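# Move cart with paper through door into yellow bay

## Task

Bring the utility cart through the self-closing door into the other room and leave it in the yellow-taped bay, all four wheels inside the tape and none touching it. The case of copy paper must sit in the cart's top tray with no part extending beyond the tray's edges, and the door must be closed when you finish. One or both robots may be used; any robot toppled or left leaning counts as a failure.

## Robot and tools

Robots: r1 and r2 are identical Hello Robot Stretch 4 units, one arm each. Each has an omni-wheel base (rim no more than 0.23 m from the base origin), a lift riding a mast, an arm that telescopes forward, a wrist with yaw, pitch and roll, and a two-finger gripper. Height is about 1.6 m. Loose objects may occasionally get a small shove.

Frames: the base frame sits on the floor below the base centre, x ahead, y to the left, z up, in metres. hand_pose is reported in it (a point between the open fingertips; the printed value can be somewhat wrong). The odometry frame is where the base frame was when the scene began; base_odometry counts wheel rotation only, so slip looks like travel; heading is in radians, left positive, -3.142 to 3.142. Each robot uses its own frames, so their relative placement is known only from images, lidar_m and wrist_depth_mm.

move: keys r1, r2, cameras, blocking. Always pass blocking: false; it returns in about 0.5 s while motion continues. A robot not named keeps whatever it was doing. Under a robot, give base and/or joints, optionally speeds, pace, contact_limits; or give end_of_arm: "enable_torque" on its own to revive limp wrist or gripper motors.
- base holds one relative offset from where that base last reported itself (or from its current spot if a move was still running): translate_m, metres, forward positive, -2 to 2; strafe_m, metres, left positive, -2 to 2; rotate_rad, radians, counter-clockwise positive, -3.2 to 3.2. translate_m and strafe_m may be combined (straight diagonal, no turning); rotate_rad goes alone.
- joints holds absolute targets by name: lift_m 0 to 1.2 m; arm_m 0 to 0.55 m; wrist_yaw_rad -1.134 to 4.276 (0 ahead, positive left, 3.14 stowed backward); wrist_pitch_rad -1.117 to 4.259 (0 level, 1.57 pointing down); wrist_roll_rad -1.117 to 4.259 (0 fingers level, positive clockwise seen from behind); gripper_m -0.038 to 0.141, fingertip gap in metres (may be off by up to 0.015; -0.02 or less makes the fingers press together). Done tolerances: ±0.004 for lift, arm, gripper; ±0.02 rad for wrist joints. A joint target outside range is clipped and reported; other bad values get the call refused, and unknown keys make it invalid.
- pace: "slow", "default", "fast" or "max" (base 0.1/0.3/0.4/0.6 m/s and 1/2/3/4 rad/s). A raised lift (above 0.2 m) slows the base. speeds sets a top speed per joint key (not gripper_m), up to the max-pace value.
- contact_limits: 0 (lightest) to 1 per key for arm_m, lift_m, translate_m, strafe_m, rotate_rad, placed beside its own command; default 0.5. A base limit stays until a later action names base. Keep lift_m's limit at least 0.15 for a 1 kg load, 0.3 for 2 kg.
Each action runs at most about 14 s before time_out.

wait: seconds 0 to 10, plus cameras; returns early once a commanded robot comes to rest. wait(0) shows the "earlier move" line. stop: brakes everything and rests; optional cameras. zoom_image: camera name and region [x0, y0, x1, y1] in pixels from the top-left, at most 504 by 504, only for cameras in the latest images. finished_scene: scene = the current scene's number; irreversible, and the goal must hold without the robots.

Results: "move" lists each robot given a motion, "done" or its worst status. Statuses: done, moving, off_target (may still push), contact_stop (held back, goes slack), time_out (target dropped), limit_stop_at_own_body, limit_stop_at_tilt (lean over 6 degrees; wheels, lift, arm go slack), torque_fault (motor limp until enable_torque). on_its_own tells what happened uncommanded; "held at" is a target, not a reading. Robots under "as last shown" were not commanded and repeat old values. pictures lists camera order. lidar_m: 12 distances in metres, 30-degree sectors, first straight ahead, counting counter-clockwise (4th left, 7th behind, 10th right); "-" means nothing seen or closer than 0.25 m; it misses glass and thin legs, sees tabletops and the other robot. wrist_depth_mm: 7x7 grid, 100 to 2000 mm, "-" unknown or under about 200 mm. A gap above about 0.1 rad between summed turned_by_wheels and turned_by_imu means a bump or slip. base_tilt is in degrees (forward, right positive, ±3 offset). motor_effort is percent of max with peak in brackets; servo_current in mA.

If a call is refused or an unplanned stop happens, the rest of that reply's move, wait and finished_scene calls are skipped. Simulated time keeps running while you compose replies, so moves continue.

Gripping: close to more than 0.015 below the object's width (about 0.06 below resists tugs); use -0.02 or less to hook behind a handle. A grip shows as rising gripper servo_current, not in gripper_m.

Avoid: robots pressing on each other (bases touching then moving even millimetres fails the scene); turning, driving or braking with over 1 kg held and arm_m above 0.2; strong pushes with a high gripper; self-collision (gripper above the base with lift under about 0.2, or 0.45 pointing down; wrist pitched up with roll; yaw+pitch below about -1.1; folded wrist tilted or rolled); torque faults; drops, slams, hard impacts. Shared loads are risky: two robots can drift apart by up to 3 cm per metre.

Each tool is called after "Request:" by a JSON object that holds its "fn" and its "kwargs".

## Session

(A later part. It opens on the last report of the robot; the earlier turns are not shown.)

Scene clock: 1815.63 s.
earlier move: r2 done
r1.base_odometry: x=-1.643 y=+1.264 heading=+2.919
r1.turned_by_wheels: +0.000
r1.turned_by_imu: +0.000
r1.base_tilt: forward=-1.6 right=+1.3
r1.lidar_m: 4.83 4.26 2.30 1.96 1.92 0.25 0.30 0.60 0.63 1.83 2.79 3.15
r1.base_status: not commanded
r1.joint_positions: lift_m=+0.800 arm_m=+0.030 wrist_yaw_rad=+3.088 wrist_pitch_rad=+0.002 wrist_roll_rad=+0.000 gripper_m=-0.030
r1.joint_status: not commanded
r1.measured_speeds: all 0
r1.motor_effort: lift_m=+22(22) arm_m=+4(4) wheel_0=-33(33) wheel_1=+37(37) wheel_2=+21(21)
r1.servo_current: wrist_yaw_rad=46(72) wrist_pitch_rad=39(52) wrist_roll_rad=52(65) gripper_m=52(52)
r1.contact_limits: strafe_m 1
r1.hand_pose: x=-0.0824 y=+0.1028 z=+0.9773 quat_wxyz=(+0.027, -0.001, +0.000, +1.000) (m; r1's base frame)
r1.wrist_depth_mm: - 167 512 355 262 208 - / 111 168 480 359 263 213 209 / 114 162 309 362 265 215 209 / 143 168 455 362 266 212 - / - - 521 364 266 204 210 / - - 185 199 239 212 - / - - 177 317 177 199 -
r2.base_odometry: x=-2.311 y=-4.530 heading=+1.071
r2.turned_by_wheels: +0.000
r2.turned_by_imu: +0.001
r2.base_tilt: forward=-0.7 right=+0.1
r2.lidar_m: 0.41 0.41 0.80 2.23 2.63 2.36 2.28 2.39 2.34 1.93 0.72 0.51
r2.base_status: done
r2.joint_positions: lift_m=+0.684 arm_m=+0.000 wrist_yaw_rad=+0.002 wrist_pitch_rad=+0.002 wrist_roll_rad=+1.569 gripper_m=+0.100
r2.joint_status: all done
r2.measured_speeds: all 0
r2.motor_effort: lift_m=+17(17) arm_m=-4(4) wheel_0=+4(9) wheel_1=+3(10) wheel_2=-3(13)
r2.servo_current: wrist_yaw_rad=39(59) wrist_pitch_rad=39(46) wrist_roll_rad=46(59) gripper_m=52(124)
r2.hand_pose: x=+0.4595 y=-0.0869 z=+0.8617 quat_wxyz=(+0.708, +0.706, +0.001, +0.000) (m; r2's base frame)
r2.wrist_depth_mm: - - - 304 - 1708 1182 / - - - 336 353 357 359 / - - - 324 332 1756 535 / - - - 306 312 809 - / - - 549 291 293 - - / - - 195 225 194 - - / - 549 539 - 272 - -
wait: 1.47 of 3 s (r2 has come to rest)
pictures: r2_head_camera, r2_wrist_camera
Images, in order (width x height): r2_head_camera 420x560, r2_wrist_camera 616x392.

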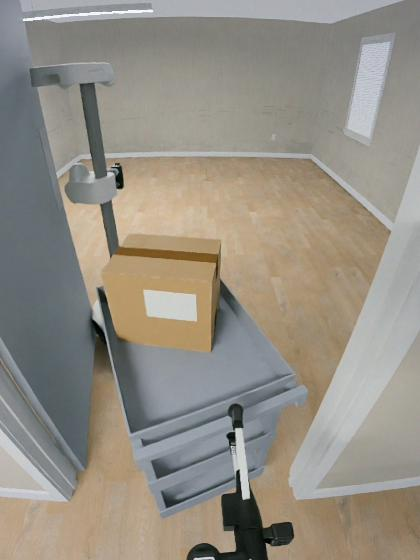

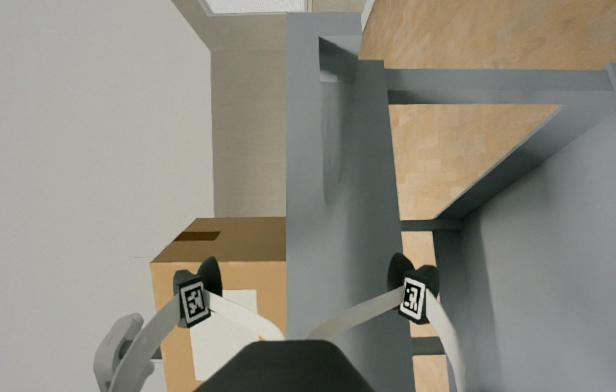

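Request:
{"fn": "move", "kwargs": {"blocking": false, "r2": {"base":{"translate_m":0.085,"strafe_m":0.08},"pace":"slow"}, "cameras": []}}

Request:
{"fn": "wait", "kwargs": {"seconds": 3, "cameras": ["r2_wrist_camera"]}}

Request:
{"fn": "move", "kwargs": {"blocking": false, "r2": {"joints":{"gripper_m":-0.038}}, "cameras": []}}

Request:
{"fn": "wait", "kwargs": {"seconds": 2.5, "cameras": ["r2_wrist_camera"]}}

Scene clock: 1821.13 s.
move: r2 moving
r1: as last shown
r1.base_tilt: forward=-1.5 right=+1.3
r1.lidar_m: 4.82 4.26 2.32 1.92 1.92 0.25 0.29 0.62 0.63 1.82 2.79 3.15
r1.motor_effort: lift_m=+22(22) arm_m=+4(4) wheel_0=-33(33) wheel_1=+36(37) wheel_2=+20(21)
r1.servo_current: wrist_yaw_rad=59(65) wrist_pitch_rad=39(46) wrist_roll_rad=39(65) gripper_m=39(52)
r1.contact_limits: strafe_m 1
r1.wrist_depth_mm: - 168 517 357 262 208 - / 111 168 484 362 262 213 210 / 114 163 309 359 264 215 209 / 142 168 455 359 264 211 - / - - 525 366 265 205 209 / - - 185 198 239 212 - / - - 177 319 177 200 -
r2.base_odometry: x=-2.314 y=-4.517 heading=+1.071
r2.turned_by_wheels: +0.000
r2.turned_by_imu: +0.000
r2.base_tilt: forward=-0.7 right=+0.1
r2.lidar_m: 0.39 0.38 0.79 2.22 2.58 2.36 2.30 2.40 2.36 1.92 0.72 0.48
r2.base_status: translate_m moving; strafe_m moving
r2.joint_positions: lift_m=+0.684 arm_m=+0.000 wrist_yaw_rad=+0.002 wrist_pitch_rad=+0.002 wrist_roll_rad=+1.569 gripper_m=+0.100
r2.joint_status: not commanded
r2.measured_speeds: translate_m=+0.037 strafe_m=+0.035 rotate_rad=+0.003 lift_m=+0.000 arm_m=+0.000 wrist_yaw_rad=+0.000 wrist_pitch_rad=+0.000 wrist_roll_rad=+0.000
r2.motor_effort: lift_m=+17(17) arm_m=-4(4) wheel_0=-2(7) wheel_1=+8(10) wheel_2=-8(10)
r2.servo_current: wrist_yaw_rad=52(52) wrist_pitch_rad=46(46) wrist_roll_rad=39(52) gripper_m=46(52)
r2.hand_pose: x=+0.4595 y=-0.0869 z=+0.8617 quat_wxyz=(+0.708, +0.706, +0.001, +0.000) (m; r2's base frame)
r2.wrist_depth_mm: - - - 285 - 1708 1160 / - - - 329 343 347 347 / - - - 312 317 1808 539 / - - - 298 301 809 - / - - 525 278 283 878 - / - - 195 215 193 - - / - 544 535 - 260 798 -
pictures: none
No camera images: "cameras" was empty.

Scene clock: 1823.03 s.
earlier move: r2 done
r1.base_odometry: x=-1.643 y=+1.264 heading=+2.919
r1.turned_by_wheels: +0.000
r1.turned_by_imu: +0.000
r1.base_tilt: forward=-1.6 right=+1.3
r1.lidar_m: 4.83 4.25 2.30 1.93 1.92 0.25 0.29 0.56 0.57 1.81 2.78 3.17
r1.base_status: not commanded
r1.joint_positions: lift_m=+0.800 arm_m=+0.030 wrist_yaw_rad=+3.088 wrist_pitch_rad=+0.002 wrist_roll_rad=+0.000 gripper_m=-0.030
r1.joint_status: not commanded
r1.measured_speeds: all 0
r1.motor_effort: lift_m=+22(22) arm_m=+4(4) wheel_0=-32(34) wheel_1=+37(37) wheel_2=+20(21)
r1.servo_current: wrist_yaw_rad=46(65) wrist_pitch_rad=46(52) wrist_roll_rad=46(72) gripper_m=46(52)
r1.contact_limits: strafe_m 1
r1.hand_pose: x=-0.0824 y=+0.1028 z=+0.9773 quat_wxyz=(+0.027, -0.001, +0.000, +1.000) (m; r1's base frame)
r1.wrist_depth_mm: - 167 512 359 262 208 - / 111 168 480 357 263 215 209 / 114 163 309 359 265 215 210 / 142 168 452 364 266 211 - / - - 521 364 266 204 210 / - - 185 198 240 211 - / - - 176 315 177 199 -
r2.base_odometry: x=-2.341 y=-4.417 heading=+1.071
r2.turned_by_wheels: +0.000
r2.turned_by_imu: +0.000
r2.base_tilt: forward=-0.7 right=+0.1
r2.lidar_m: 0.35 0.41 0.66 1.90 2.51 2.46 2.37 2.50 2.42 1.59 0.65 0.47
r2.base_status: done
r2.joint_positions: lift_m=+0.684 arm_m=+0.000 wrist_yaw_rad=-0.007 wrist_pitch_rad=+0.002 wrist_roll_rad=+1.569 gripper_m=+0.100
r2.joint_status: not commanded
r2.measured_speeds: all 0
r2.motor_effort: lift_m=+17(17) arm_m=+4(4) wheel_0=-3(11) wheel_1=+4(10) wheel_2=-9(15)
r2.servo_current: wrist_yaw_rad=65(65) wrist_pitch_rad=39(46) wrist_roll_rad=39(52) gripper_m=52(52)
r2.hand_pose: x=+0.4586 y=-0.0895 z=+0.8617 quat_wxyz=(+0.708, +0.706, -0.002, -0.003) (m; r2's base frame)
r2.wrist_depth_mm: - - - 242 322 334 330 / - - - 227 294 1708 1205 / - - - 216 279 1863 - / - - 654 202 264 831 - / - - 488 193 250 842 - / - - 195 182 191 - - / - 535 521 - 231 723 -
wait: 1.90 of 3 s (r2 has come to rest)
pictures: r2_wrist_camera
Images, in order (width x height): r2_wrist_camera 616x392.

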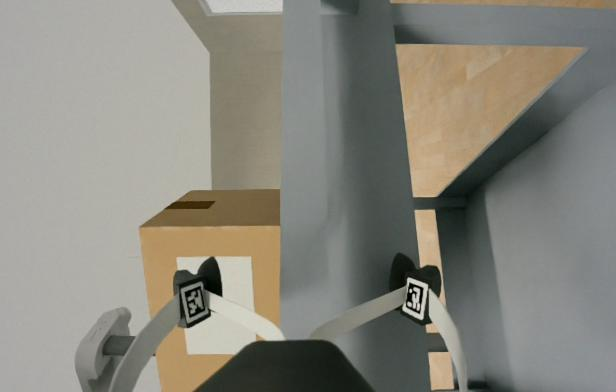

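Scene clock: 1823.53 s.
move: r2 moving
r1: as last shown
r1.lidar_m: 4.82 4.27 2.32 1.95 1.91 0.25 0.30 0.55 0.58 1.82 2.78 3.15
r1.motor_effort: lift_m=+22(22) arm_m=+3(4) wheel_0=-32(33) wheel_1=+36(37) wheel_2=+20(21)
r1.servo_current: wrist_yaw_rad=59(65) wrist_pitch_rad=39(52) wrist_roll_rad=52(59) gripper_m=39(52)
r1.contact_limits: strafe_m 1
r1.wrist_depth_mm: - 167 512 359 262 208 - / 111 167 477 359 262 213 210 / 114 163 309 359 264 215 209 / 142 168 455 362 265 211 - / - - 521 359 266 205 210 / - - 185 198 239 212 - / - - 177 317 177 200 -
r2.base_odometry: x=-2.341 y=-4.417 heading=+1.071
r2.turned_by_wheels: +0.000
r2.turned_by_imu: +0.000
r2.base_tilt: forward=-0.7 right=+0.1
r2.lidar_m: 0.34 0.42 0.68 1.91 2.50 2.47 2.37 2.47 2.42 1.65 0.64 0.48
r2.base_status: not commanded
r2.joint_positions: lift_m=+0.684 arm_m=+0.000 wrist_yaw_rad=-0.007 wrist_pitch_rad=+0.002 wrist_roll_rad=+1.569 gripper_m=+0.083
r2.joint_status: gripper_m moving
r2.measured_speeds: all 0
r2.motor_effort: lift_m=+17(17) arm_m=+4(4) wheel_0=-3(3) wheel_1=+4(4) wheel_2=-9(9)
r2.servo_current: wrist_yaw_rad=72(72) wrist_pitch_rad=39(46) wrist_roll_rad=46(59) gripper_m=130(130)
r2.hand_pose: x=+0.4586 y=-0.0895 z=+0.8617 quat_wxyz=(+0.708, +0.706, -0.002, -0.003) (m; r2's base frame)
r2.wrist_depth_mm: - - - 304 320 332 332 / - - - 229 296 1661 1182 / - - - 216 279 1863 - / - - 661 204 264 820 - / - - 480 193 252 842 - / - - 196 182 193 - - / - 530 521 - 230 - -
pictures: none
No camera images: "cameras" was empty.

Scene clock: 1825.07 s.
earlier move: r2 done
r1.base_odometry: x=-1.643 y=+1.264 heading=+2.919
r1.turned_by_wheels: +0.000
r1.turned_by_imu: +0.000
r1.base_tilt: forward=-1.5 right=+1.3
r1.lidar_m: 4.86 4.27 2.32 1.94 1.92 0.25 0.29 0.57 0.58 1.86 2.78 3.16
r1.base_status: not commanded
r1.joint_positions: lift_m=+0.800 arm_m=+0.030 wrist_yaw_rad=+3.088 wrist_pitch_rad=+0.002 wrist_roll_rad=+0.000 gripper_m=-0.030
r1.joint_status: not commanded
r1.measured_speeds: all 0
r1.motor_effort: lift_m=+22(22) arm_m=+4(4) wheel_0=-33(34) wheel_1=+36(37) wheel_2=+20(21)
r1.servo_current: wrist_yaw_rad=59(65) wrist_pitch_rad=39(52) wrist_roll_rad=39(72) gripper_m=52(52)
r1.contact_limits: strafe_m 1
r1.hand_pose: x=-0.0824 y=+0.1028 z=+0.9773 quat_wxyz=(+0.027, -0.001, +0.000, +1.000) (m; r1's base frame)
r1.wrist_depth_mm: - 168 517 357 262 209 - / 111 167 480 359 264 214 210 / 115 162 309 359 264 216 211 / 142 168 455 362 265 211 - / - - 525 364 265 206 209 / - - 185 198 239 211 - / - - 177 319 177 198 -
r2.base_odometry: x=-2.341 y=-4.417 heading=+1.071
r2.turned_by_wheels: +0.000
r2.turned_by_imu: +0.001
r2.base_tilt: forward=-0.7 right=+0.0
r2.lidar_m: 0.34 0.35 0.67 1.92 2.52 2.44 2.36 2.50 2.42 1.61 0.65 0.46
r2.base_status: not commanded
r2.joint_positions: lift_m=+0.684 arm_m=+0.000 wrist_yaw_rad=+0.001 wrist_pitch_rad=+0.002 wrist_roll_rad=+1.569 gripper_m=-0.036
r2.joint_status: all done
r2.measured_speeds: all 0
r2.motor_effort: lift_m=+17(18) arm_m=+4(4) wheel_0=-2(3) wheel_1=+4(4) wheel_2=-4(9)
r2.servo_current: wrist_yaw_rad=52(72) wrist_pitch_rad=46(46) wrist_roll_rad=46(59) gripper_m=137(351)
r2.hand_pose: x=+0.4594 y=-0.0871 z=+0.8617 quat_wxyz=(+0.708, +0.707, +0.001, +0.000) (m; r2's base frame)
r2.wrist_depth_mm: - - - 216 286 1576 1098 / - - - 204 271 1661 508 / - - - 193 257 1863 - / - - 574 186 245 842 - / - - 477 180 236 - - / - 1229 183 169 179 798 - / - 145 521 - 220 - -
wait: 1.53 of 2.5 s (r2 has come to rest)
pictures: r2_wrist_camera
Images, in order (width x height): r2_wrist_camera 616x392.

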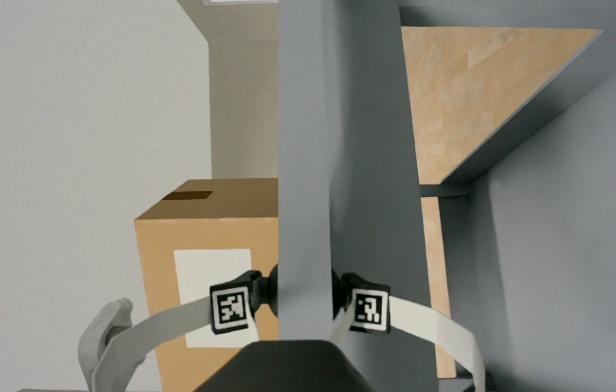

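Good grip. Pull gently.

Request:
{"fn": "move", "kwargs": {"blocking": false, "r2": {"base":{"translate_m":-0.2},"pace":"slow"}, "cameras": []}}

Request:
{"fn": "wait", "kwargs": {"seconds": 4, "cameras": ["r2_head_camera","r2_wrist_camera"]}}

Scene clock: 1830.43 s.
move: r2 moving
r1: as last shown
r1.lidar_m: 4.81 4.25 2.31 1.95 1.92 0.25 0.30 0.57 0.60 1.81 2.78 3.15
r1.motor_effort: lift_m=+22(22) arm_m=+4(4) wheel_0=-33(33) wheel_1=+36(37) wheel_2=+20(21)
r1.servo_current: wrist_yaw_rad=52(72) wrist_pitch_rad=39(46) wrist_roll_rad=46(59) gripper_m=46(52)
r1.contact_limits: strafe_m 1
r1.wrist_depth_mm: - 167 517 357 263 208 - / 110 168 484 359 264 214 209 / 114 162 310 362 264 216 208 / 142 168 455 364 265 211 - / - - 521 362 268 204 209 / - - 185 198 238 211 - / - - 177 317 176 198 -
r2.base_odometry: x=-2.346 y=-4.428 heading=+1.071
r2.turned_by_wheels: +0.000
r2.turned_by_imu: +0.001
r2.base_tilt: forward=-0.6 right=+0.1
r2.lidar_m: 0.34 0.40 0.69 1.94 2.52 2.44 2.34 2.48 2.42 1.67 0.67 0.45
r2.base_status: translate_m moving
r2.joint_positions: lift_m=+0.684 arm_m=+0.000 wrist_yaw_rad=+0.002 wrist_pitch_rad=+0.002 wrist_roll_rad=+1.569 gripper_m=-0.036
r2.joint_status: not commanded
r2.measured_speeds: translate_m=-0.048 strafe_m=+0.000 rotate_rad=-0.001 lift_m=+0.000 arm_m=+0.000 wrist_yaw_rad=+0.000 wrist_pitch_rad=+0.000 wrist_roll_rad=+0.000
r2.motor_effort: lift_m=+17(17) arm_m=+3(4) wheel_0=-3(9) wheel_1=-6(7) wheel_2=+12(13)
r2.servo_current: wrist_yaw_rad=39(52) wrist_pitch_rad=39(46) wrist_roll_rad=46(52) gripper_m=143(143)
r2.hand_pose: x=+0.4594 y=-0.0869 z=+0.8617 quat_wxyz=(+0.708, +0.707, +0.001, +0.000) (m; r2's base frame)
r2.wrist_depth_mm: - - - 216 285 1576 1160 / - - - 205 271 1708 512 / - - - 193 255 1808 - / - - 569 185 245 854 - / - - 477 180 236 - - / - 1205 183 169 180 798 - / - 152 525 - 220 - -
pictures: none
No camera images: "cameras" was empty.

Scene clock: 1833.23 s.
earlier move: r2 done
r1.base_odometry: x=-1.643 y=+1.264 heading=+2.919
r1.turned_by_wheels: +0.000
r1.turned_by_imu: +0.000
r1.base_tilt: forward=-1.6 right=+1.3
r1.lidar_m: 4.84 4.26 2.29 1.93 1.93 0.25 0.30 0.74 0.78 1.85 2.79 3.16
r1.base_status: not commanded
r1.joint_positions: lift_m=+0.800 arm_m=+0.030 wrist_yaw_rad=+3.088 wrist_pitch_rad=+0.002 wrist_roll_rad=+0.000 gripper_m=-0.030
r1.joint_status: not commanded
r1.measured_speeds: all 0
r1.motor_effort: lift_m=+22(22) arm_m=+4(4) wheel_0=-33(34) wheel_1=+36(37) wheel_2=+21(21)
r1.servo_current: wrist_yaw_rad=46(72) wrist_pitch_rad=39(52) wrist_roll_rad=39(65) gripper_m=46(52)
r1.contact_limits: strafe_m 1
r1.hand_pose: x=-0.0824 y=+0.1028 z=+0.9773 quat_wxyz=(+0.027, -0.001, +0.000, +1.000) (m; r1's base frame)
r1.wrist_depth_mm: - 167 508 355 262 209 - / 110 167 480 359 263 213 210 / 114 162 307 362 263 214 209 / 143 168 459 362 266 210 - / - - 525 364 265 205 209 / - - 185 198 240 211 - / - - 177 317 177 199 -
r2.base_odometry: x=-2.436 y=-4.592 heading=+1.071
r2.turned_by_wheels: +0.000
r2.turned_by_imu: +0.001
r2.base_tilt: forward=-0.7 right=+0.1
r2.lidar_m: 0.35 0.34 0.92 2.39 2.52 2.23 2.17 2.30 2.42 2.32 0.92 0.45
r2.base_status: done
r2.joint_positions: lift_m=+0.684 arm_m=+0.000 wrist_yaw_rad=+0.003 wrist_pitch_rad=+0.002 wrist_roll_rad=+1.569 gripper_m=-0.036
r2.joint_status: not commanded
r2.measured_speeds: all 0
r2.motor_effort: lift_m=+17(18) arm_m=-3(4) wheel_0=-2(9) wheel_1=-4(8) wheel_2=+7(15)
r2.servo_current: wrist_yaw_rad=39(59) wrist_pitch_rad=46(46) wrist_roll_rad=52(65) gripper_m=124(143)
r2.hand_pose: x=+0.4596 y=-0.0865 z=+0.8617 quat_wxyz=(+0.708, +0.707, +0.002, +0.000) (m; r2's base frame)
r2.wrist_depth_mm: - - - 204 268 1661 1160 / - - - 195 258 1708 504 / - - - 187 249 809 - / - - 496 182 242 831 - / - - 484 177 234 - - / - - 183 169 180 - - / - 152 539 - 220 - -
wait: 2.80 of 4 s (r2 has come to rest)
pictures: r2_head_camera, r2_wrist_camera
Images, in order (width x height): r2_head_camera 420x560, r2_wrist_camera 616x392.

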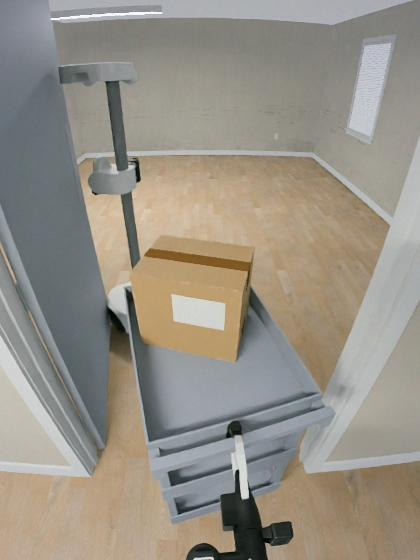

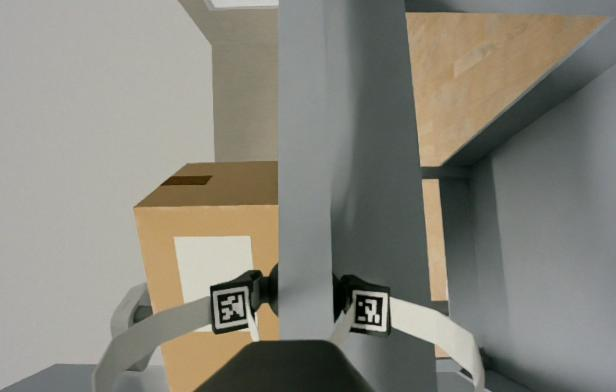

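Request:
{"fn": "move", "kwargs": {"blocking": false, "r2": {"base":{"strafe_m":0.06,"translate_m":-0.08},"pace":"slow"}, "cameras": []}}

Request:
{"fn": "wait", "kwargs": {"seconds": 4, "cameras": []}}

Request:
{"fn": "move", "kwargs": {"blocking": false, "r2": {"base":{"translate_m":-0.25},"pace":"slow"}, "cameras": []}}

Request:
{"fn": "wait", "kwargs": {"seconds": 5, "cameras": ["r2_head_camera"]}}

Scene clock: 1840.43 s.
move: r2 moving
r1: as last shown
r1.lidar_m: 4.80 4.25 2.32 1.92 1.93 0.25 0.29 0.76 0.76 1.85 2.78 3.14
r1.motor_effort: lift_m=+22(22) arm_m=+4(4) wheel_0=-33(34) wheel_1=+36(37) wheel_2=+20(21)
r1.servo_current: wrist_yaw_rad=39(52) wrist_pitch_rad=46(52) wrist_roll_rad=52(59) gripper_m=39(52)
r1.contact_limits: strafe_m 1
r1.wrist_depth_mm: - 167 508 357 260 208 - / 110 167 484 357 263 214 209 / 114 162 309 362 265 214 209 / 143 169 455 364 266 211 - / - - 521 362 266 204 209 / - - 184 198 238 212 - / - - 177 317 177 198 -
r2.base_odometry: x=-2.449 y=-4.598 heading=+1.072
r2.turned_by_wheels: +0.000
r2.turned_by_imu: +0.001
r2.base_tilt: forward=-0.7 right=+0.0
r2.lidar_m: 0.34 0.37 0.94 2.40 2.52 2.24 2.15 2.28 2.41 2.32 0.90 0.46
r2.base_status: translate_m moving; strafe_m moving
r2.joint_positions: lift_m=+0.684 arm_m=+0.000 wrist_yaw_rad=+0.003 wrist_pitch_rad=+0.002 wrist_roll_rad=+1.569 gripper_m=-0.036
r2.joint_status: not commanded
r2.measured_speeds: translate_m=-0.042 strafe_m=+0.031 rotate_rad=-0.004 lift_m=+0.000 arm_m=+0.000 wrist_yaw_rad=-0.001 wrist_pitch_rad=+0.000 wrist_roll_rad=+0.000
r2.motor_effort: lift_m=+17(17) arm_m=-4(4) wheel_0=-6(7) wheel_1=+5(6) wheel_2=+9(13)
r2.servo_current: wrist_yaw_rad=59(59) wrist_pitch_rad=39(46) wrist_roll_rad=52(59) gripper_m=130(137)
r2.hand_pose: x=+0.4596 y=-0.0865 z=+0.8617 quat_wxyz=(+0.708, +0.707, +0.002, +0.000) (m; r2's base frame)
r2.wrist_depth_mm: - - - 204 271 1661 1160 / - - - 196 258 1708 508 / - - - 188 249 1708 - / - - 496 182 241 854 - / - - 484 177 234 - - / - - 184 169 178 - - / - 153 535 - 221 - -
pictures: none
No camera images: "cameras" was empty.

Scene clock: 1842.13 s.
earlier move: r2 done
r1.base_odometry: x=-1.643 y=+1.264 heading=+2.919
r1.turned_by_wheels: +0.000
r1.turned_by_imu: +0.000
r1.base_tilt: forward=-1.6 right=+1.3
r1.lidar_m: 4.81 4.27 2.33 1.93 1.93 0.25 0.31 0.80 0.84 1.81 2.77 3.17
r1.base_status: not commanded
r1.joint_positions: lift_m=+0.800 arm_m=+0.030 wrist_yaw_rad=+3.088 wrist_pitch_rad=+0.002 wrist_roll_rad=+0.000 gripper_m=-0.030
r1.joint_status: not commanded
r1.measured_speeds: all 0
r1.motor_effort: lift_m=+22(22) arm_m=+4(4) wheel_0=-33(34) wheel_1=+36(37) wheel_2=+20(21)
r1.servo_current: wrist_yaw_rad=39(65) wrist_pitch_rad=46(52) wrist_roll_rad=46(65) gripper_m=39(52)
r1.contact_limits: strafe_m 1
r1.hand_pose: x=-0.0824 y=+0.1028 z=+0.9773 quat_wxyz=(+0.027, -0.001, +0.000, +1.000) (m; r1's base frame)
r1.wrist_depth_mm: - 167 512 357 262 208 - / 111 167 477 357 264 215 209 / 115 162 309 362 263 215 210 / 143 168 455 362 266 211 - / - - 521 362 267 204 208 / - - 185 198 239 211 - / 1708 1808 177 315 177 199 -
r2.base_odometry: x=-2.527 y=-4.634 heading=+1.071
r2.turned_by_wheels: +0.000
r2.turned_by_imu: -0.001
r2.base_tilt: forward=-0.6 right=+0.1
r2.lidar_m: 0.35 0.86 1.04 2.33 2.46 2.16 2.09 2.18 2.47 2.40 1.02 0.43
r2.base_status: done
r2.joint_positions: lift_m=+0.684 arm_m=+0.000 wrist_yaw_rad=-0.002 wrist_pitch_rad=+0.002 wrist_roll_rad=+1.569 gripper_m=-0.036
r2.joint_status: not commanded
r2.measured_speeds: all 0
r2.motor_effort: lift_m=+17(18) arm_m=-3(4) wheel_0=-7(18) wheel_1=+4(6) wheel_2=+3(13)
r2.servo_current: wrist_yaw_rad=52(65) wrist_pitch_rad=46(46) wrist_roll_rad=52(59) gripper_m=117(137)
r2.hand_pose: x=+0.4591 y=-0.0881 z=+0.8617 quat_wxyz=(+0.708, +0.707, +0.000, -0.002) (m; r2's base frame)
r2.wrist_depth_mm: - - - 190 254 1708 1205 / - - - 186 248 1756 512 / - - - 181 242 778 - / - - 473 178 235 - - / - - 496 173 232 778 - / - - 184 169 179 - - / - 143 564 - 223 - -
wait: 1.70 of 4 s (r2 has come to rest)
pictures: none
No camera images: "cameras" was empty.

Scene clock: 1842.63 s.
move: r2 moving
r1: as last shown
r1.lidar_m: 4.84 4.25 2.33 1.93 1.93 0.25 0.28 0.80 0.86 1.86 2.78 3.16
r1.motor_effort: lift_m=+22(22) arm_m=+4(4) wheel_0=-33(33) wheel_1=+36(37) wheel_2=+20(21)
r1.servo_current: wrist_yaw_rad=46(59) wrist_pitch_rad=39(52) wrist_roll_rad=65(65) gripper_m=46(52)
r1.contact_limits: strafe_m 1
r1.wrist_depth_mm: - 167 517 359 262 209 - / 110 167 480 359 263 214 209 / 114 162 307 362 263 213 210 / 143 168 455 359 265 211 - / - - 521 364 266 205 208 / - - 185 198 239 211 - / 1661 1808 177 315 177 199 -
r2.base_odometry: x=-2.533 y=-4.645 heading=+1.071
r2.turned_by_wheels: +0.000
r2.turned_by_imu: +0.000
r2.base_tilt: forward=-0.7 right=+0.1
r2.lidar_m: 0.37 0.38 1.05 2.35 2.48 2.15 2.06 2.16 2.48 2.39 1.01 0.42
r2.base_status: translate_m moving
r2.joint_positions: lift_m=+0.684 arm_m=+0.000 wrist_yaw_rad=-0.002 wrist_pitch_rad=+0.002 wrist_roll_rad=+1.569 gripper_m=-0.036
r2.joint_status: not commanded
r2.measured_speeds: translate_m=-0.049 strafe_m=+0.000 rotate_rad=+0.002 lift_m=+0.000 arm_m=+0.000 wrist_yaw_rad=+0.000 wrist_pitch_rad=+0.000 wrist_roll_rad=+0.000
r2.motor_effort: lift_m=+17(17) arm_m=-4(4) wheel_0=-3(12) wheel_1=-7(8) wheel_2=+9(10)
r2.servo_current: wrist_yaw_rad=52(52) wrist_pitch_rad=46(46) wrist_roll_rad=46(59) gripper_m=117(130)
r2.hand_pose: x=+0.4591 y=-0.0881 z=+0.8617 quat_wxyz=(+0.708, +0.707, +0.000, -0.002) (m; r2's base frame)
r2.wrist_depth_mm: - - - 188 251 1661 1229 / - - - 185 245 1708 521 / - - 668 181 242 768 - / - - 466 236 236 - - / - - 500 174 232 - - / - - 184 169 179 - - / - 143 564 - 224 - -
pictures: none
No camera images: "cameras" was empty.

Scene clock: 1845.90 s.
earlier move: r2 done
r1.base_odometry: x=-1.643 y=+1.264 heading=+2.919
r1.turned_by_wheels: +0.000
r1.turned_by_imu: +0.000
r1.base_tilt: forward=-1.5 right=+1.3
r1.lidar_m: 4.83 4.25 2.32 1.94 1.91 0.25 0.29 0.95 1.08 1.84 2.78 3.17
r1.base_status: not commanded
r1.joint_positions: lift_m=+0.800 arm_m=+0.030 wrist_yaw_rad=+3.088 wrist_pitch_rad=+0.002 wrist_roll_rad=+0.000 gripper_m=-0.030
r1.joint_status: not commanded
r1.measured_speeds: all 0
r1.motor_effort: lift_m=+22(22) arm_m=+3(4) wheel_0=-33(34) wheel_1=+36(37) wheel_2=+20(21)
r1.servo_current: wrist_yaw_rad=52(72) wrist_pitch_rad=39(52) wrist_roll_rad=39(65) gripper_m=46(52)
r1.contact_limits: strafe_m 1
r1.hand_pose: x=-0.0824 y=+0.1028 z=+0.9773 quat_wxyz=(+0.027, -0.001, +0.000, +1.000) (m; r1's base frame)
r1.wrist_depth_mm: - 167 512 357 262 209 - / 110 168 473 362 264 213 209 / 115 162 309 359 265 214 210 / 143 168 455 364 265 211 - / 1118 - 521 362 266 205 209 / - - 185 198 239 211 - / - 1921 177 317 177 198 -
r2.base_odometry: x=-2.647 y=-4.853 heading=+1.071
r2.turned_by_wheels: +0.000
r2.turned_by_imu: +0.001
r2.base_tilt: forward=-0.7 right=+0.1
r2.lidar_m: 0.38 0.40 1.40 2.34 2.46 1.91 1.84 1.95 2.46 2.36 1.36 0.43
r2.base_status: done
r2.joint_positions: lift_m=+0.684 arm_m=+0.000 wrist_yaw_rad=+0.003 wrist_pitch_rad=+0.002 wrist_roll_rad=+1.569 gripper_m=-0.036
r2.joint_status: not commanded
r2.measured_speeds: all 0
r2.motor_effort: lift_m=+17(17) arm_m=-4(4) wheel_0=-1(12) wheel_1=-4(8) wheel_2=+7(15)
r2.servo_current: wrist_yaw_rad=46(59) wrist_pitch_rad=46(46) wrist_roll_rad=46(59) gripper_m=124(130)
r2.hand_pose: x=+0.4596 y=-0.0865 z=+0.8617 quat_wxyz=(+0.708, +0.707, +0.002, +0.000) (m; r2's base frame)
r2.wrist_depth_mm: - - - 177 239 1661 1229 / - - - 176 237 1708 - / - - 564 174 234 - - / - - 466 231 231 - - / - - 508 171 230 798 - / - - 183 169 179 - - / - - - - 226 - -
wait: 3.27 of 5 s (r2 has come to rest)
pictures: r2_head_camera
Images, in order (width x height): r2_head_camera 420x560.

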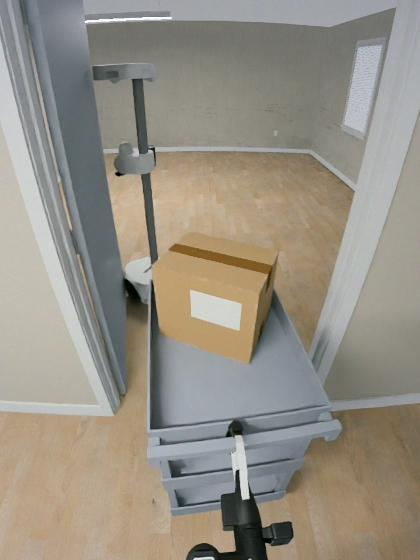

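Request:
{"fn": "move", "kwargs": {"r2": {"base":{"translate_m":-0.25,"strafe_m":0.02},"pace":"slow"}, "blocking": false, "cameras": []}}

Request:
{"fn": "wait", "kwargs": {"seconds": 6, "cameras": ["r2_head_camera","r2_head_left_camera"]}}

Scene clock: 1866.97 s.
move: r2 moving
r1: as last shown
r1.base_tilt: forward=-1.6 right=+1.3
r1.lidar_m: 4.82 4.26 2.31 1.92 1.93 0.25 0.30 0.94 1.11 1.82 2.79 3.17
r1.motor_effort: lift_m=+22(22) arm_m=+4(4) wheel_0=-32(33) wheel_1=+36(37) wheel_2=+20(21)
r1.servo_current: wrist_yaw_rad=46(65) wrist_pitch_rad=33(46) wrist_roll_rad=46(59) gripper_m=46(52)
r1.contact_limits: strafe_m 1
r1.wrist_depth_mm: - 167 512 355 262 208 - / 111 168 480 359 264 214 209 / 115 162 307 359 264 215 210 / 142 169 455 357 265 211 - / 1118 - 521 364 266 205 210 / - - 186 198 238 211 - / - 1808 177 315 177 198 -
r2.base_odometry: x=-2.654 y=-4.864 heading=+1.071
r2.turned_by_wheels: +0.000
r2.turned_by_imu: +0.000
r2.base_tilt: forward=-0.7 right=+0.0
r2.lidar_m: 0.39 0.39 1.44 2.33 2.49 1.90 1.81 1.93 2.43 2.39 1.36 0.44
r2.base_status: translate_m moving; strafe_m moving
r2.joint_positions: lift_m=+0.684 arm_m=+0.000 wrist_yaw_rad=+0.003 wrist_pitch_rad=+0.002 wrist_roll_rad=+1.569 gripper_m=-0.036
r2.joint_status: not commanded
r2.measured_speeds: translate_m=-0.048 strafe_m=+0.004 rotate_rad=+0.000 lift_m=+0.000 arm_m=+0.000 wrist_yaw_rad=+0.000 wrist_pitch_rad=+0.000 wrist_roll_rad=+0.000
r2.motor_effort: lift_m=+17(17) arm_m=-3(4) wheel_0=-4(9) wheel_1=-6(6) wheel_2=+11(13)
r2.servo_current: wrist_yaw_rad=39(52) wrist_pitch_rad=39(46) wrist_roll_rad=33(52) gripper_m=117(124)
r2.hand_pose: x=+0.4596 y=-0.0865 z=+0.8617 quat_wxyz=(+0.708, +0.707, +0.002, +0.000) (m; r2's base frame)
r2.wrist_depth_mm: - - - 177 238 1661 1229 / - - - 176 236 1708 - / - - 564 174 234 - - / - - 466 232 233 - - / - - 504 171 230 - - / - - 184 169 180 - - / - - - - 227 - -
pictures: none
No camera images: "cameras" was empty.

Scene clock: 1870.27 s.
earlier move: r2 done
r1.base_odometry: x=-1.643 y=+1.264 heading=+2.919
r1.turned_by_wheels: +0.000
r1.turned_by_imu: +0.000
r1.base_tilt: forward=-1.6 right=+1.3
r1.lidar_m: 4.82 4.25 2.32 1.93 1.91 0.25 0.31 0.91 1.36 1.83 2.78 3.16
r1.base_status: not commanded
r1.joint_positions: lift_m=+0.800 arm_m=+0.030 wrist_yaw_rad=+3.088 wrist_pitch_rad=+0.002 wrist_roll_rad=+0.000 gripper_m=-0.030
r1.joint_status: not commanded
r1.measured_speeds: all 0
r1.motor_effort: lift_m=+22(22) arm_m=+4(4) wheel_0=-33(33) wheel_1=+37(37) wheel_2=+20(21)
r1.servo_current: wrist_yaw_rad=46(65) wrist_pitch_rad=39(52) wrist_roll_rad=52(78) gripper_m=46(52)
r1.contact_limits: strafe_m 1
r1.hand_pose: x=-0.0824 y=+0.1028 z=+0.9773 quat_wxyz=(+0.027, -0.001, +0.000, +1.000) (m; r1's base frame)
r1.wrist_depth_mm: - 167 512 357 263 209 - / 111 167 480 362 263 214 209 / 115 163 307 362 264 215 209 / 142 169 455 364 265 210 - / 1336 - 517 364 266 205 210 / 1756 - 185 198 240 211 - / - - 177 319 176 200 -
r2.base_odometry: x=-2.784 y=-5.063 heading=+1.071
r2.turned_by_wheels: +0.000
r2.turned_by_imu: +0.000
r2.base_tilt: forward=-0.7 right=+0.0
r2.lidar_m: 0.40 0.46 1.78 2.35 2.22 1.62 1.60 1.66 2.30 2.38 1.68 0.42
r2.base_status: done
r2.joint_positions: lift_m=+0.684 arm_m=+0.000 wrist_yaw_rad=-0.001 wrist_pitch_rad=+0.002 wrist_roll_rad=+1.569 gripper_m=-0.036
r2.joint_status: not commanded
r2.measured_speeds: all 0
r2.motor_effort: lift_m=+17(17) arm_m=-3(4) wheel_0=-6(12) wheel_1=-5(8) wheel_2=+5(13)
r2.servo_current: wrist_yaw_rad=52(59) wrist_pitch_rad=46(46) wrist_roll_rad=52(65) gripper_m=124(137)
r2.hand_pose: x=+0.4592 y=-0.0876 z=+0.8617 quat_wxyz=(+0.708, +0.707, +0.000, -0.001) (m; r2's base frame)
r2.wrist_depth_mm: - - - 173 232 - - / - - - 172 232 1576 - / - - 525 171 231 - - / - - 469 230 230 - - / - - 508 169 229 820 - / - - 183 168 179 - - / - - - - 227 133 -
wait: 3.30 of 6 s (r2 has come to rest)
pictures: r2_head_camera, r2_head_left_camera
Images, in order (width x height): r2_head_camera 420x560, r2_head_left_camera 420x672.

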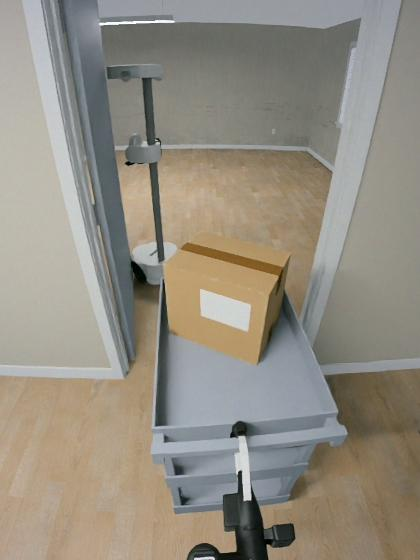

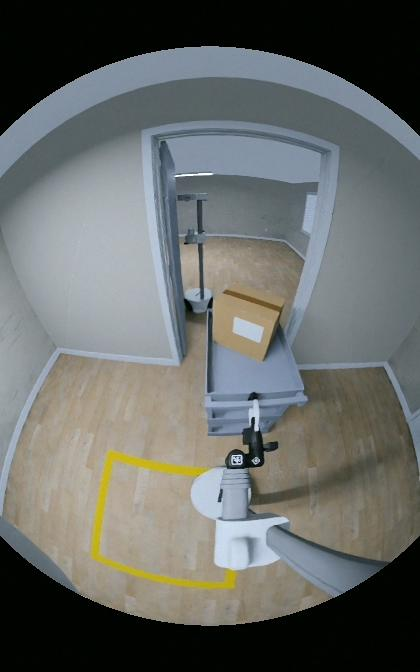

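Request:
{"fn": "move", "kwargs": {"r2": {"base":{"translate_m":-0.2,"strafe_m":0.08},"pace":"slow"}, "blocking": false, "cameras": []}}

Request:
{"fn": "wait", "kwargs": {"seconds": 6, "cameras": ["r2_head_camera","r2_head_left_camera"]}}

Scene clock: 1883.37 s.
move: r2 moving
r1: as last shown
r1.lidar_m: 4.82 4.27 2.31 1.93 1.92 0.25 0.29 0.94 1.35 1.85 2.78 3.16
r1.motor_effort: lift_m=+22(22) arm_m=+4(4) wheel_0=-33(33) wheel_1=+36(37) wheel_2=+20(21)
r1.servo_current: wrist_yaw_rad=26(52) wrist_pitch_rad=39(46) wrist_roll_rad=59(65) gripper_m=39(46)
r1.contact_limits: strafe_m 1
r1.wrist_depth_mm: - 167 512 357 262 209 - / 111 168 480 359 263 213 209 / 115 162 307 359 264 214 209 / 143 168 455 359 264 211 - / 1229 - 525 362 266 205 211 / 1756 - 185 199 239 212 - / - - 177 317 177 199 -
r2.base_odometry: x=-2.794 y=-5.071 heading=+1.070
r2.turned_by_wheels: -0.001
r2.turned_by_imu: +0.000
r2.base_tilt: forward=-0.7 right=+0.1
r2.lidar_m: 0.35 1.30 1.79 2.31 2.18 1.61 1.56 1.66 2.31 2.39 1.73 0.43
r2.base_status: translate_m moving; strafe_m moving
r2.joint_positions: lift_m=+0.684 arm_m=+0.000 wrist_yaw_rad=-0.002 wrist_pitch_rad=+0.002 wrist_roll_rad=+1.569 gripper_m=-0.036
r2.joint_status: not commanded
r2.measured_speeds: translate_m=-0.048 strafe_m=+0.020 rotate_rad=+0.001 lift_m=+0.000 arm_m=+0.000 wrist_yaw_rad=-0.004 wrist_pitch_rad=+0.000 wrist_roll_rad=+0.000
r2.motor_effort: lift_m=+17(17) arm_m=-3(4) wheel_0=-9(13) wheel_1=-6(7) wheel_2=+7(9)
r2.servo_current: wrist_yaw_rad=52(52) wrist_pitch_rad=39(46) wrist_roll_rad=46(59) gripper_m=130(130)
r2.hand_pose: x=+0.4591 y=-0.0880 z=+0.8617 quat_wxyz=(+0.708, +0.707, +0.000, -0.001) (m; r2's base frame)
r2.wrist_depth_mm: - - - 172 234 - - / - - - 172 232 1537 - / - - 525 171 232 - - / - - 469 229 229 - - / - - 517 170 230 788 - / - - 184 169 179 - - / - - - - 228 133 -
pictures: none
No camera images: "cameras" was empty.

Scene clock: 1886.23 s.
earlier move: r2 done
r1.base_odometry: x=-1.643 y=+1.264 heading=+2.919
r1.turned_by_wheels: +0.000
r1.turned_by_imu: +0.000
r1.base_tilt: forward=-1.6 right=+1.3
r1.lidar_m: 4.81 4.28 2.33 1.91 1.90 0.25 0.32 0.96 1.37 1.83 2.79 3.16
r1.base_status: not commanded
r1.joint_positions: lift_m=+0.800 arm_m=+0.030 wrist_yaw_rad=+3.088 wrist_pitch_rad=+0.002 wrist_roll_rad=+0.000 gripper_m=-0.030
r1.joint_status: not commanded
r1.measured_speeds: all 0
r1.motor_effort: lift_m=+22(22) arm_m=+4(4) wheel_0=-32(33) wheel_1=+36(37) wheel_2=+21(21)
r1.servo_current: wrist_yaw_rad=46(65) wrist_pitch_rad=39(52) wrist_roll_rad=59(65) gripper_m=39(52)
r1.contact_limits: strafe_m 1
r1.hand_pose: x=-0.0824 y=+0.1028 z=+0.9773 quat_wxyz=(+0.027, -0.001, +0.000, +1.000) (m; r1's base frame)
r1.wrist_depth_mm: - 167 512 357 263 209 - / 110 167 477 357 263 213 209 / 114 163 307 362 264 215 210 / 142 168 452 362 265 211 - / 1336 - 517 364 266 205 210 / - - 185 198 240 211 - / - - 177 319 177 198 -
r2.base_odometry: x=-2.950 y=-5.199 heading=+1.070
r2.turned_by_wheels: +0.000
r2.turned_by_imu: +0.000
r2.base_tilt: forward=-0.7 right=+0.0
r2.lidar_m: 0.40 1.47 2.06 2.24 1.96 1.45 1.38 1.45 2.05 2.45 1.98 0.40
r2.base_status: done
r2.joint_positions: lift_m=+0.684 arm_m=+0.000 wrist_yaw_rad=-0.002 wrist_pitch_rad=+0.002 wrist_roll_rad=+1.569 gripper_m=-0.037
r2.joint_status: not commanded
r2.measured_speeds: all 0
r2.motor_effort: lift_m=+17(17) arm_m=-4(4) wheel_0=-6(15) wheel_1=-6(8) wheel_2=+4(9)
r2.servo_current: wrist_yaw_rad=52(59) wrist_pitch_rad=39(52) wrist_roll_rad=59(65) gripper_m=117(137)
r2.hand_pose: x=+0.4591 y=-0.0881 z=+0.8617 quat_wxyz=(+0.708, +0.707, +0.000, -0.002) (m; r2's base frame)
r2.wrist_depth_mm: - - - 149 206 - - / - - 544 153 210 - - / - - 445 154 213 788 - / - - 492 158 218 820 - / - - 554 161 221 - - / - - 183 164 179 - - / - - - - 229 - 473
wait: 2.87 of 6 s (r2 has come to rest)
pictures: r2_head_camera, r2_head_left_camera
Images, in order (width x height): r2_head_camera 420x560, r2_head_left_camera 420x672.

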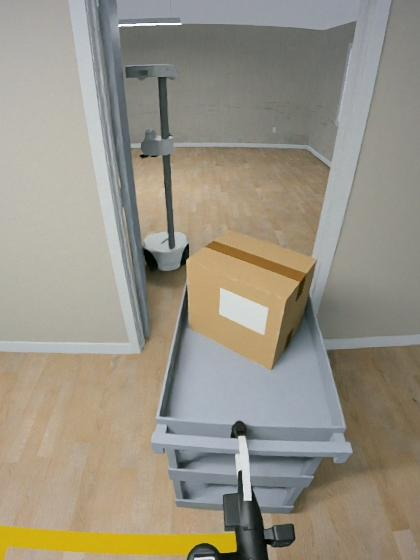

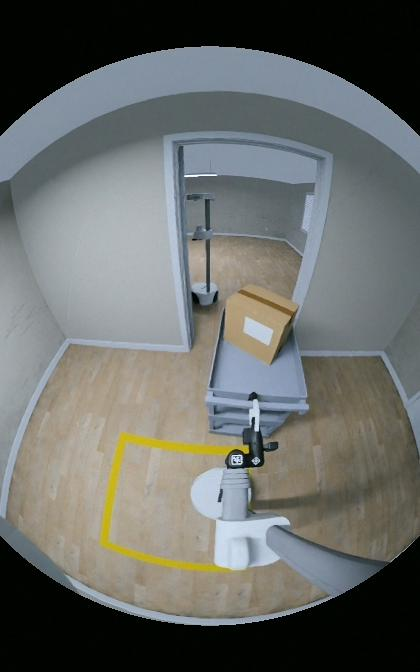

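Request:
{"fn": "move", "kwargs": {"r2": {"base":{"translate_m":-0.15,"strafe_m":0.12},"pace":"slow"}, "blocking": false, "cameras": []}}

Request:
{"fn": "wait", "kwargs": {"seconds": 6, "cameras": []}}

Request:
{"fn": "move", "kwargs": {"r2": {"base":{"translate_m":-0.12,"strafe_m":0.25},"pace":"slow"}, "blocking": false, "cameras": []}}

Request:
{"fn": "wait", "kwargs": {"seconds": 6, "cameras": ["r2_head_camera","r2_head_left_camera","r2_head_right_camera"]}}

Scene clock: 1898.57 s.
move: r2 moving
r1: as last shown
r1.lidar_m: 4.84 4.25 2.30 1.93 1.92 0.25 0.30 0.91 1.36 1.83 2.80 3.15
r1.motor_effort: lift_m=+22(22) arm_m=+4(4) wheel_0=-33(34) wheel_1=+36(37) wheel_2=+20(21)
r1.servo_current: wrist_yaw_rad=52(65) wrist_pitch_rad=39(46) wrist_roll_rad=46(52) gripper_m=39(52)
r1.contact_limits: strafe_m 1
r1.wrist_depth_mm: - 167 512 357 262 208 - / 111 167 480 357 263 213 209 / 114 163 309 359 264 214 209 / 142 169 455 364 265 211 - / 1366 - 521 364 266 205 210 / - - 184 198 239 211 - / - - 177 317 177 198 -
r2.base_odometry: x=-2.962 y=-5.205 heading=+1.070
r2.turned_by_wheels: +0.000
r2.turned_by_imu: +0.000
r2.base_tilt: forward=-0.7 right=+0.0
r2.lidar_m: 0.39 1.45 2.09 2.24 1.91 1.44 1.37 1.46 2.04 2.45 2.03 0.39
r2.base_status: translate_m moving; strafe_m moving
r2.joint_positions: lift_m=+0.684 arm_m=+0.000 wrist_yaw_rad=-0.002 wrist_pitch_rad=+0.002 wrist_roll_rad=+1.569 gripper_m=-0.037
r2.joint_status: not commanded
r2.measured_speeds: translate_m=-0.041 strafe_m=+0.033 rotate_rad=+0.002 lift_m=+0.000 arm_m=+0.000 wrist_yaw_rad=-0.002 wrist_pitch_rad=+0.000 wrist_roll_rad=+0.000
r2.motor_effort: lift_m=+17(17) arm_m=-3(4) wheel_0=-16(16) wheel_1=+2(5) wheel_2=+7(9)
r2.servo_current: wrist_yaw_rad=46(46) wrist_pitch_rad=39(46) wrist_roll_rad=52(59) gripper_m=124(124)
r2.hand_pose: x=+0.4591 y=-0.0881 z=+0.8617 quat_wxyz=(+0.708, +0.707, +0.000, -0.002) (m; r2's base frame)
r2.wrist_depth_mm: - - - 148 205 - - / - - 539 152 208 - - / - 462 445 154 213 798 - / - - 496 158 218 809 - / - - 559 161 222 - - / - - 183 165 179 - - / - - - - 230 - 469
pictures: none
No camera images: "cameras" was empty.

Scene clock: 1901.20 s.
earlier move: r2 done
r1.base_odometry: x=-1.643 y=+1.264 heading=+2.919
r1.turned_by_wheels: +0.000
r1.turned_by_imu: +0.000
r1.base_tilt: forward=-1.6 right=+1.3
r1.lidar_m: 4.83 4.27 2.31 1.93 1.91 0.25 0.31 0.93 1.36 1.82 2.77 3.15
r1.base_status: not commanded
r1.joint_positions: lift_m=+0.800 arm_m=+0.030 wrist_yaw_rad=+3.088 wrist_pitch_rad=+0.002 wrist_roll_rad=+0.000 gripper_m=-0.030
r1.joint_status: not commanded
r1.measured_speeds: all 0
r1.motor_effort: lift_m=+22(22) arm_m=+4(4) wheel_0=-32(34) wheel_1=+37(37) wheel_2=+20(21)
r1.servo_current: wrist_yaw_rad=33(72) wrist_pitch_rad=39(52) wrist_roll_rad=39(72) gripper_m=46(52)
r1.contact_limits: strafe_m 1
r1.hand_pose: x=-0.0824 y=+0.1028 z=+0.9773 quat_wxyz=(+0.027, -0.001, +0.000, +1.000) (m; r1's base frame)
r1.wrist_depth_mm: - 167 512 355 262 209 - / 111 168 477 357 263 213 210 / 114 162 307 359 264 215 209 / 143 168 455 362 266 211 - / 1464 - 521 364 266 205 209 / - - 185 198 238 211 - / - 146 177 315 177 198 -
r2.base_odometry: x=-3.127 y=-5.273 heading=+1.070
r2.turned_by_wheels: +0.000
r2.turned_by_imu: +0.000
r2.base_tilt: forward=-0.7 right=+0.0
r2.lidar_m: 0.41 1.65 2.21 2.14 1.77 1.29 1.24 1.30 1.80 2.56 0.47 0.38
r2.base_status: done
r2.joint_positions: lift_m=+0.684 arm_m=+0.000 wrist_yaw_rad=-0.004 wrist_pitch_rad=+0.002 wrist_roll_rad=+1.569 gripper_m=-0.037
r2.joint_status: not commanded
r2.measured_speeds: all 0
r2.motor_effort: lift_m=+17(18) arm_m=-3(4) wheel_0=-7(16) wheel_1=+4(6) wheel_2=+3(9)
r2.servo_current: wrist_yaw_rad=52(65) wrist_pitch_rad=39(52) wrist_roll_rad=46(59) gripper_m=104(124)
r2.hand_pose: x=+0.4590 y=-0.0885 z=+0.8618 quat_wxyz=(+0.708, +0.707, -0.001, -0.002) (m; r2's base frame)
r2.wrist_depth_mm: - 512 484 124 178 - - / - 436 413 130 186 - - / - - 452 136 195 - - / - - 535 145 206 - - / - - - 153 219 - - / - - 180 162 180 - 504 / - - - - 243 - 1229
wait: 2.63 of 6 s (r2 has come to rest)
pictures: none
No camera images: "cameras" was empty.

Scene clock: 1901.70 s.
move: r2 moving
r1: as last shown
r1.lidar_m: 4.83 4.27 2.27 1.93 1.91 0.25 0.31 0.94 1.36 1.84 2.77 3.15
r1.motor_effort: lift_m=+22(22) arm_m=+4(4) wheel_0=-33(34) wheel_1=+36(37) wheel_2=+20(21)
r1.servo_current: wrist_yaw_rad=26(72) wrist_pitch_rad=46(59) wrist_roll_rad=52(59) gripper_m=39(52)
r1.contact_limits: strafe_m 1
r1.wrist_depth_mm: - 167 508 357 263 208 - / 110 168 477 359 263 214 209 / 114 162 309 359 265 215 208 / 142 168 455 362 266 211 - / 1499 - 521 364 266 205 209 / - - 185 199 239 211 - / - 146 177 317 176 199 -
r2.base_odometry: x=-3.139 y=-5.273 heading=+1.070
r2.turned_by_wheels: +0.000
r2.turned_by_imu: +0.000
r2.base_tilt: forward=-0.7 right=+0.1
r2.lidar_m: 0.43 1.63 2.23 2.13 1.73 1.26 1.22 1.28 1.78 2.54 0.43 0.39
r2.base_status: translate_m moving; strafe_m moving
r2.joint_positions: lift_m=+0.684 arm_m=+0.000 wrist_yaw_rad=-0.004 wrist_pitch_rad=+0.002 wrist_roll_rad=+1.569 gripper_m=-0.037
r2.joint_status: not commanded
r2.measured_speeds: translate_m=-0.021 strafe_m=+0.044 rotate_rad=-0.002 lift_m=+0.000 arm_m=+0.000 wrist_yaw_rad=+0.000 wrist_pitch_rad=+0.000 wrist_roll_rad=+0.000
r2.motor_effort: lift_m=+17(17) arm_m=-3(3) wheel_0=-9(12) wheel_1=+6(7) wheel_2=+6(6)
r2.servo_current: wrist_yaw_rad=33(59) wrist_pitch_rad=39(46) wrist_roll_rad=46(59) gripper_m=104(111)
r2.hand_pose: x=+0.4589 y=-0.0886 z=+0.8618 quat_wxyz=(+0.708, +0.707, -0.001, -0.002) (m; r2's base frame)
r2.wrist_depth_mm: - 500 477 124 177 - - / - 421 407 129 185 - - / - - 462 137 195 - - / - - 544 144 206 - - / - - - 153 218 - - / - - 180 163 179 - 504 / - - - - 243 - 1229
pictures: none
No camera images: "cameras" was empty.

Scene clock: 1905.27 s.
earlier move: r2 done
r1.base_odometry: x=-1.643 y=+1.264 heading=+2.919
r1.turned_by_wheels: +0.000
r1.turned_by_imu: +0.000
r1.base_tilt: forward=-1.6 right=+1.3
r1.lidar_m: 4.82 4.24 2.30 1.93 1.92 0.25 0.29 0.92 1.37 1.85 2.77 3.15
r1.base_status: not commanded
r1.joint_positions: lift_m=+0.800 arm_m=+0.030 wrist_yaw_rad=+3.088 wrist_pitch_rad=+0.002 wrist_roll_rad=+0.000 gripper_m=-0.030
r1.joint_status: not commanded
r1.measured_speeds: all 0
r1.motor_effort: lift_m=+22(22) arm_m=+4(4) wheel_0=-33(34) wheel_1=+36(37) wheel_2=+20(21)
r1.servo_current: wrist_yaw_rad=39(78) wrist_pitch_rad=33(59) wrist_roll_rad=52(65) gripper_m=46(52)
r1.contact_limits: strafe_m 1
r1.hand_pose: x=-0.0824 y=+0.1028 z=+0.9773 quat_wxyz=(+0.027, -0.001, +0.000, +1.000) (m; r1's base frame)
r1.wrist_depth_mm: - 167 512 357 262 208 - / 111 167 484 359 263 214 210 / 114 162 307 359 265 215 209 / 142 168 452 359 265 211 - / - - 525 362 266 205 209 / - - 185 198 239 211 - / - 146 177 317 177 199 -
r2.base_odometry: x=-3.404 y=-5.259 heading=+1.070
r2.turned_by_wheels: +0.000
r2.turned_by_imu: -0.001
r2.base_tilt: forward=-0.6 right=+0.1
r2.lidar_m: 0.44 1.76 1.97 1.90 1.60 1.15 1.10 1.16 1.65 2.80 0.32 0.33
r2.base_status: done
r2.joint_positions: lift_m=+0.684 arm_m=+0.000 wrist_yaw_rad=-0.004 wrist_pitch_rad=+0.002 wrist_roll_rad=+1.569 gripper_m=-0.037
r2.joint_status: not commanded
r2.measured_speeds: all 0
r2.motor_effort: lift_m=+17(17) arm_m=-4(4) wheel_0=-7(18) wheel_1=+4(7) wheel_2=+3(6)
r2.servo_current: wrist_yaw_rad=46(65) wrist_pitch_rad=39(46) wrist_roll_rad=46(59) gripper_m=104(117)
r2.hand_pose: x=+0.4589 y=-0.0886 z=+0.8618 quat_wxyz=(+0.708, +0.707, -0.001, -0.002) (m; r2's base frame)
r2.wrist_depth_mm: - 387 375 - - - - / - - 477 - - - - / - - - - 163 - - / - - - - 184 1430 508 / - - - 120 216 - 1182 / - - 180 141 178 - 1229 / - - - - - - 1078
wait: 3.57 of 6 s (r2 has come to rest)
pictures: r2_head_camera, r2_head_left_camera, r2_head_right_camera
Images, in order (width x height): r2_head_camera 420x560, r2_head_left_camera 420x672, r2_head_right_camera 420x672.

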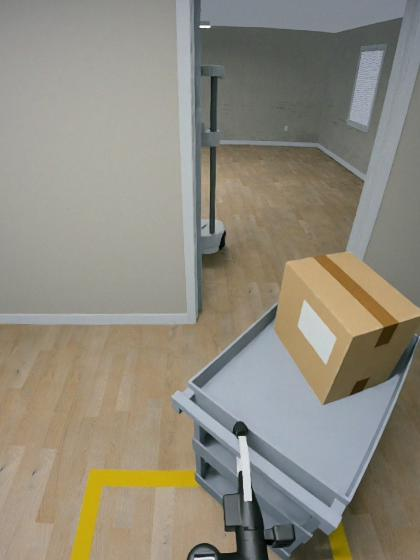

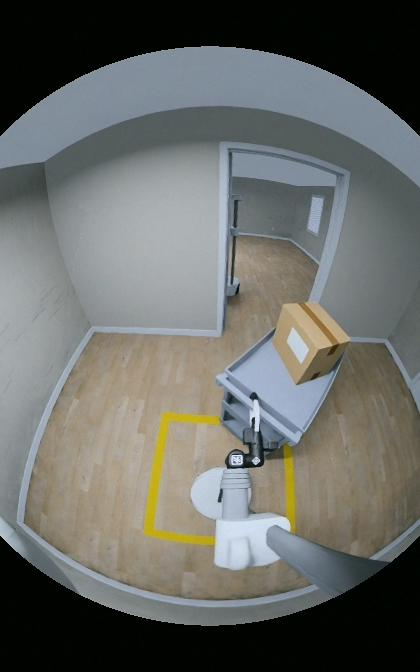

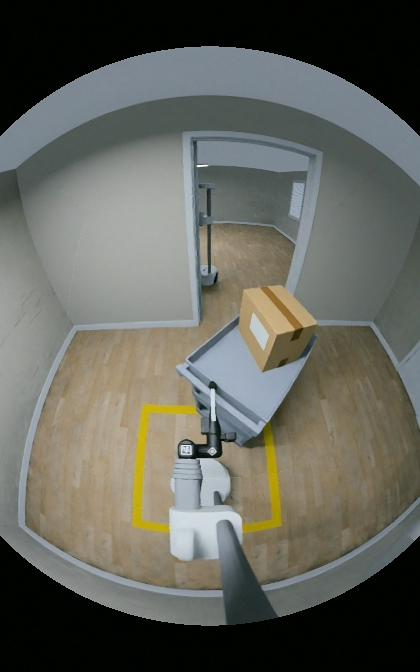

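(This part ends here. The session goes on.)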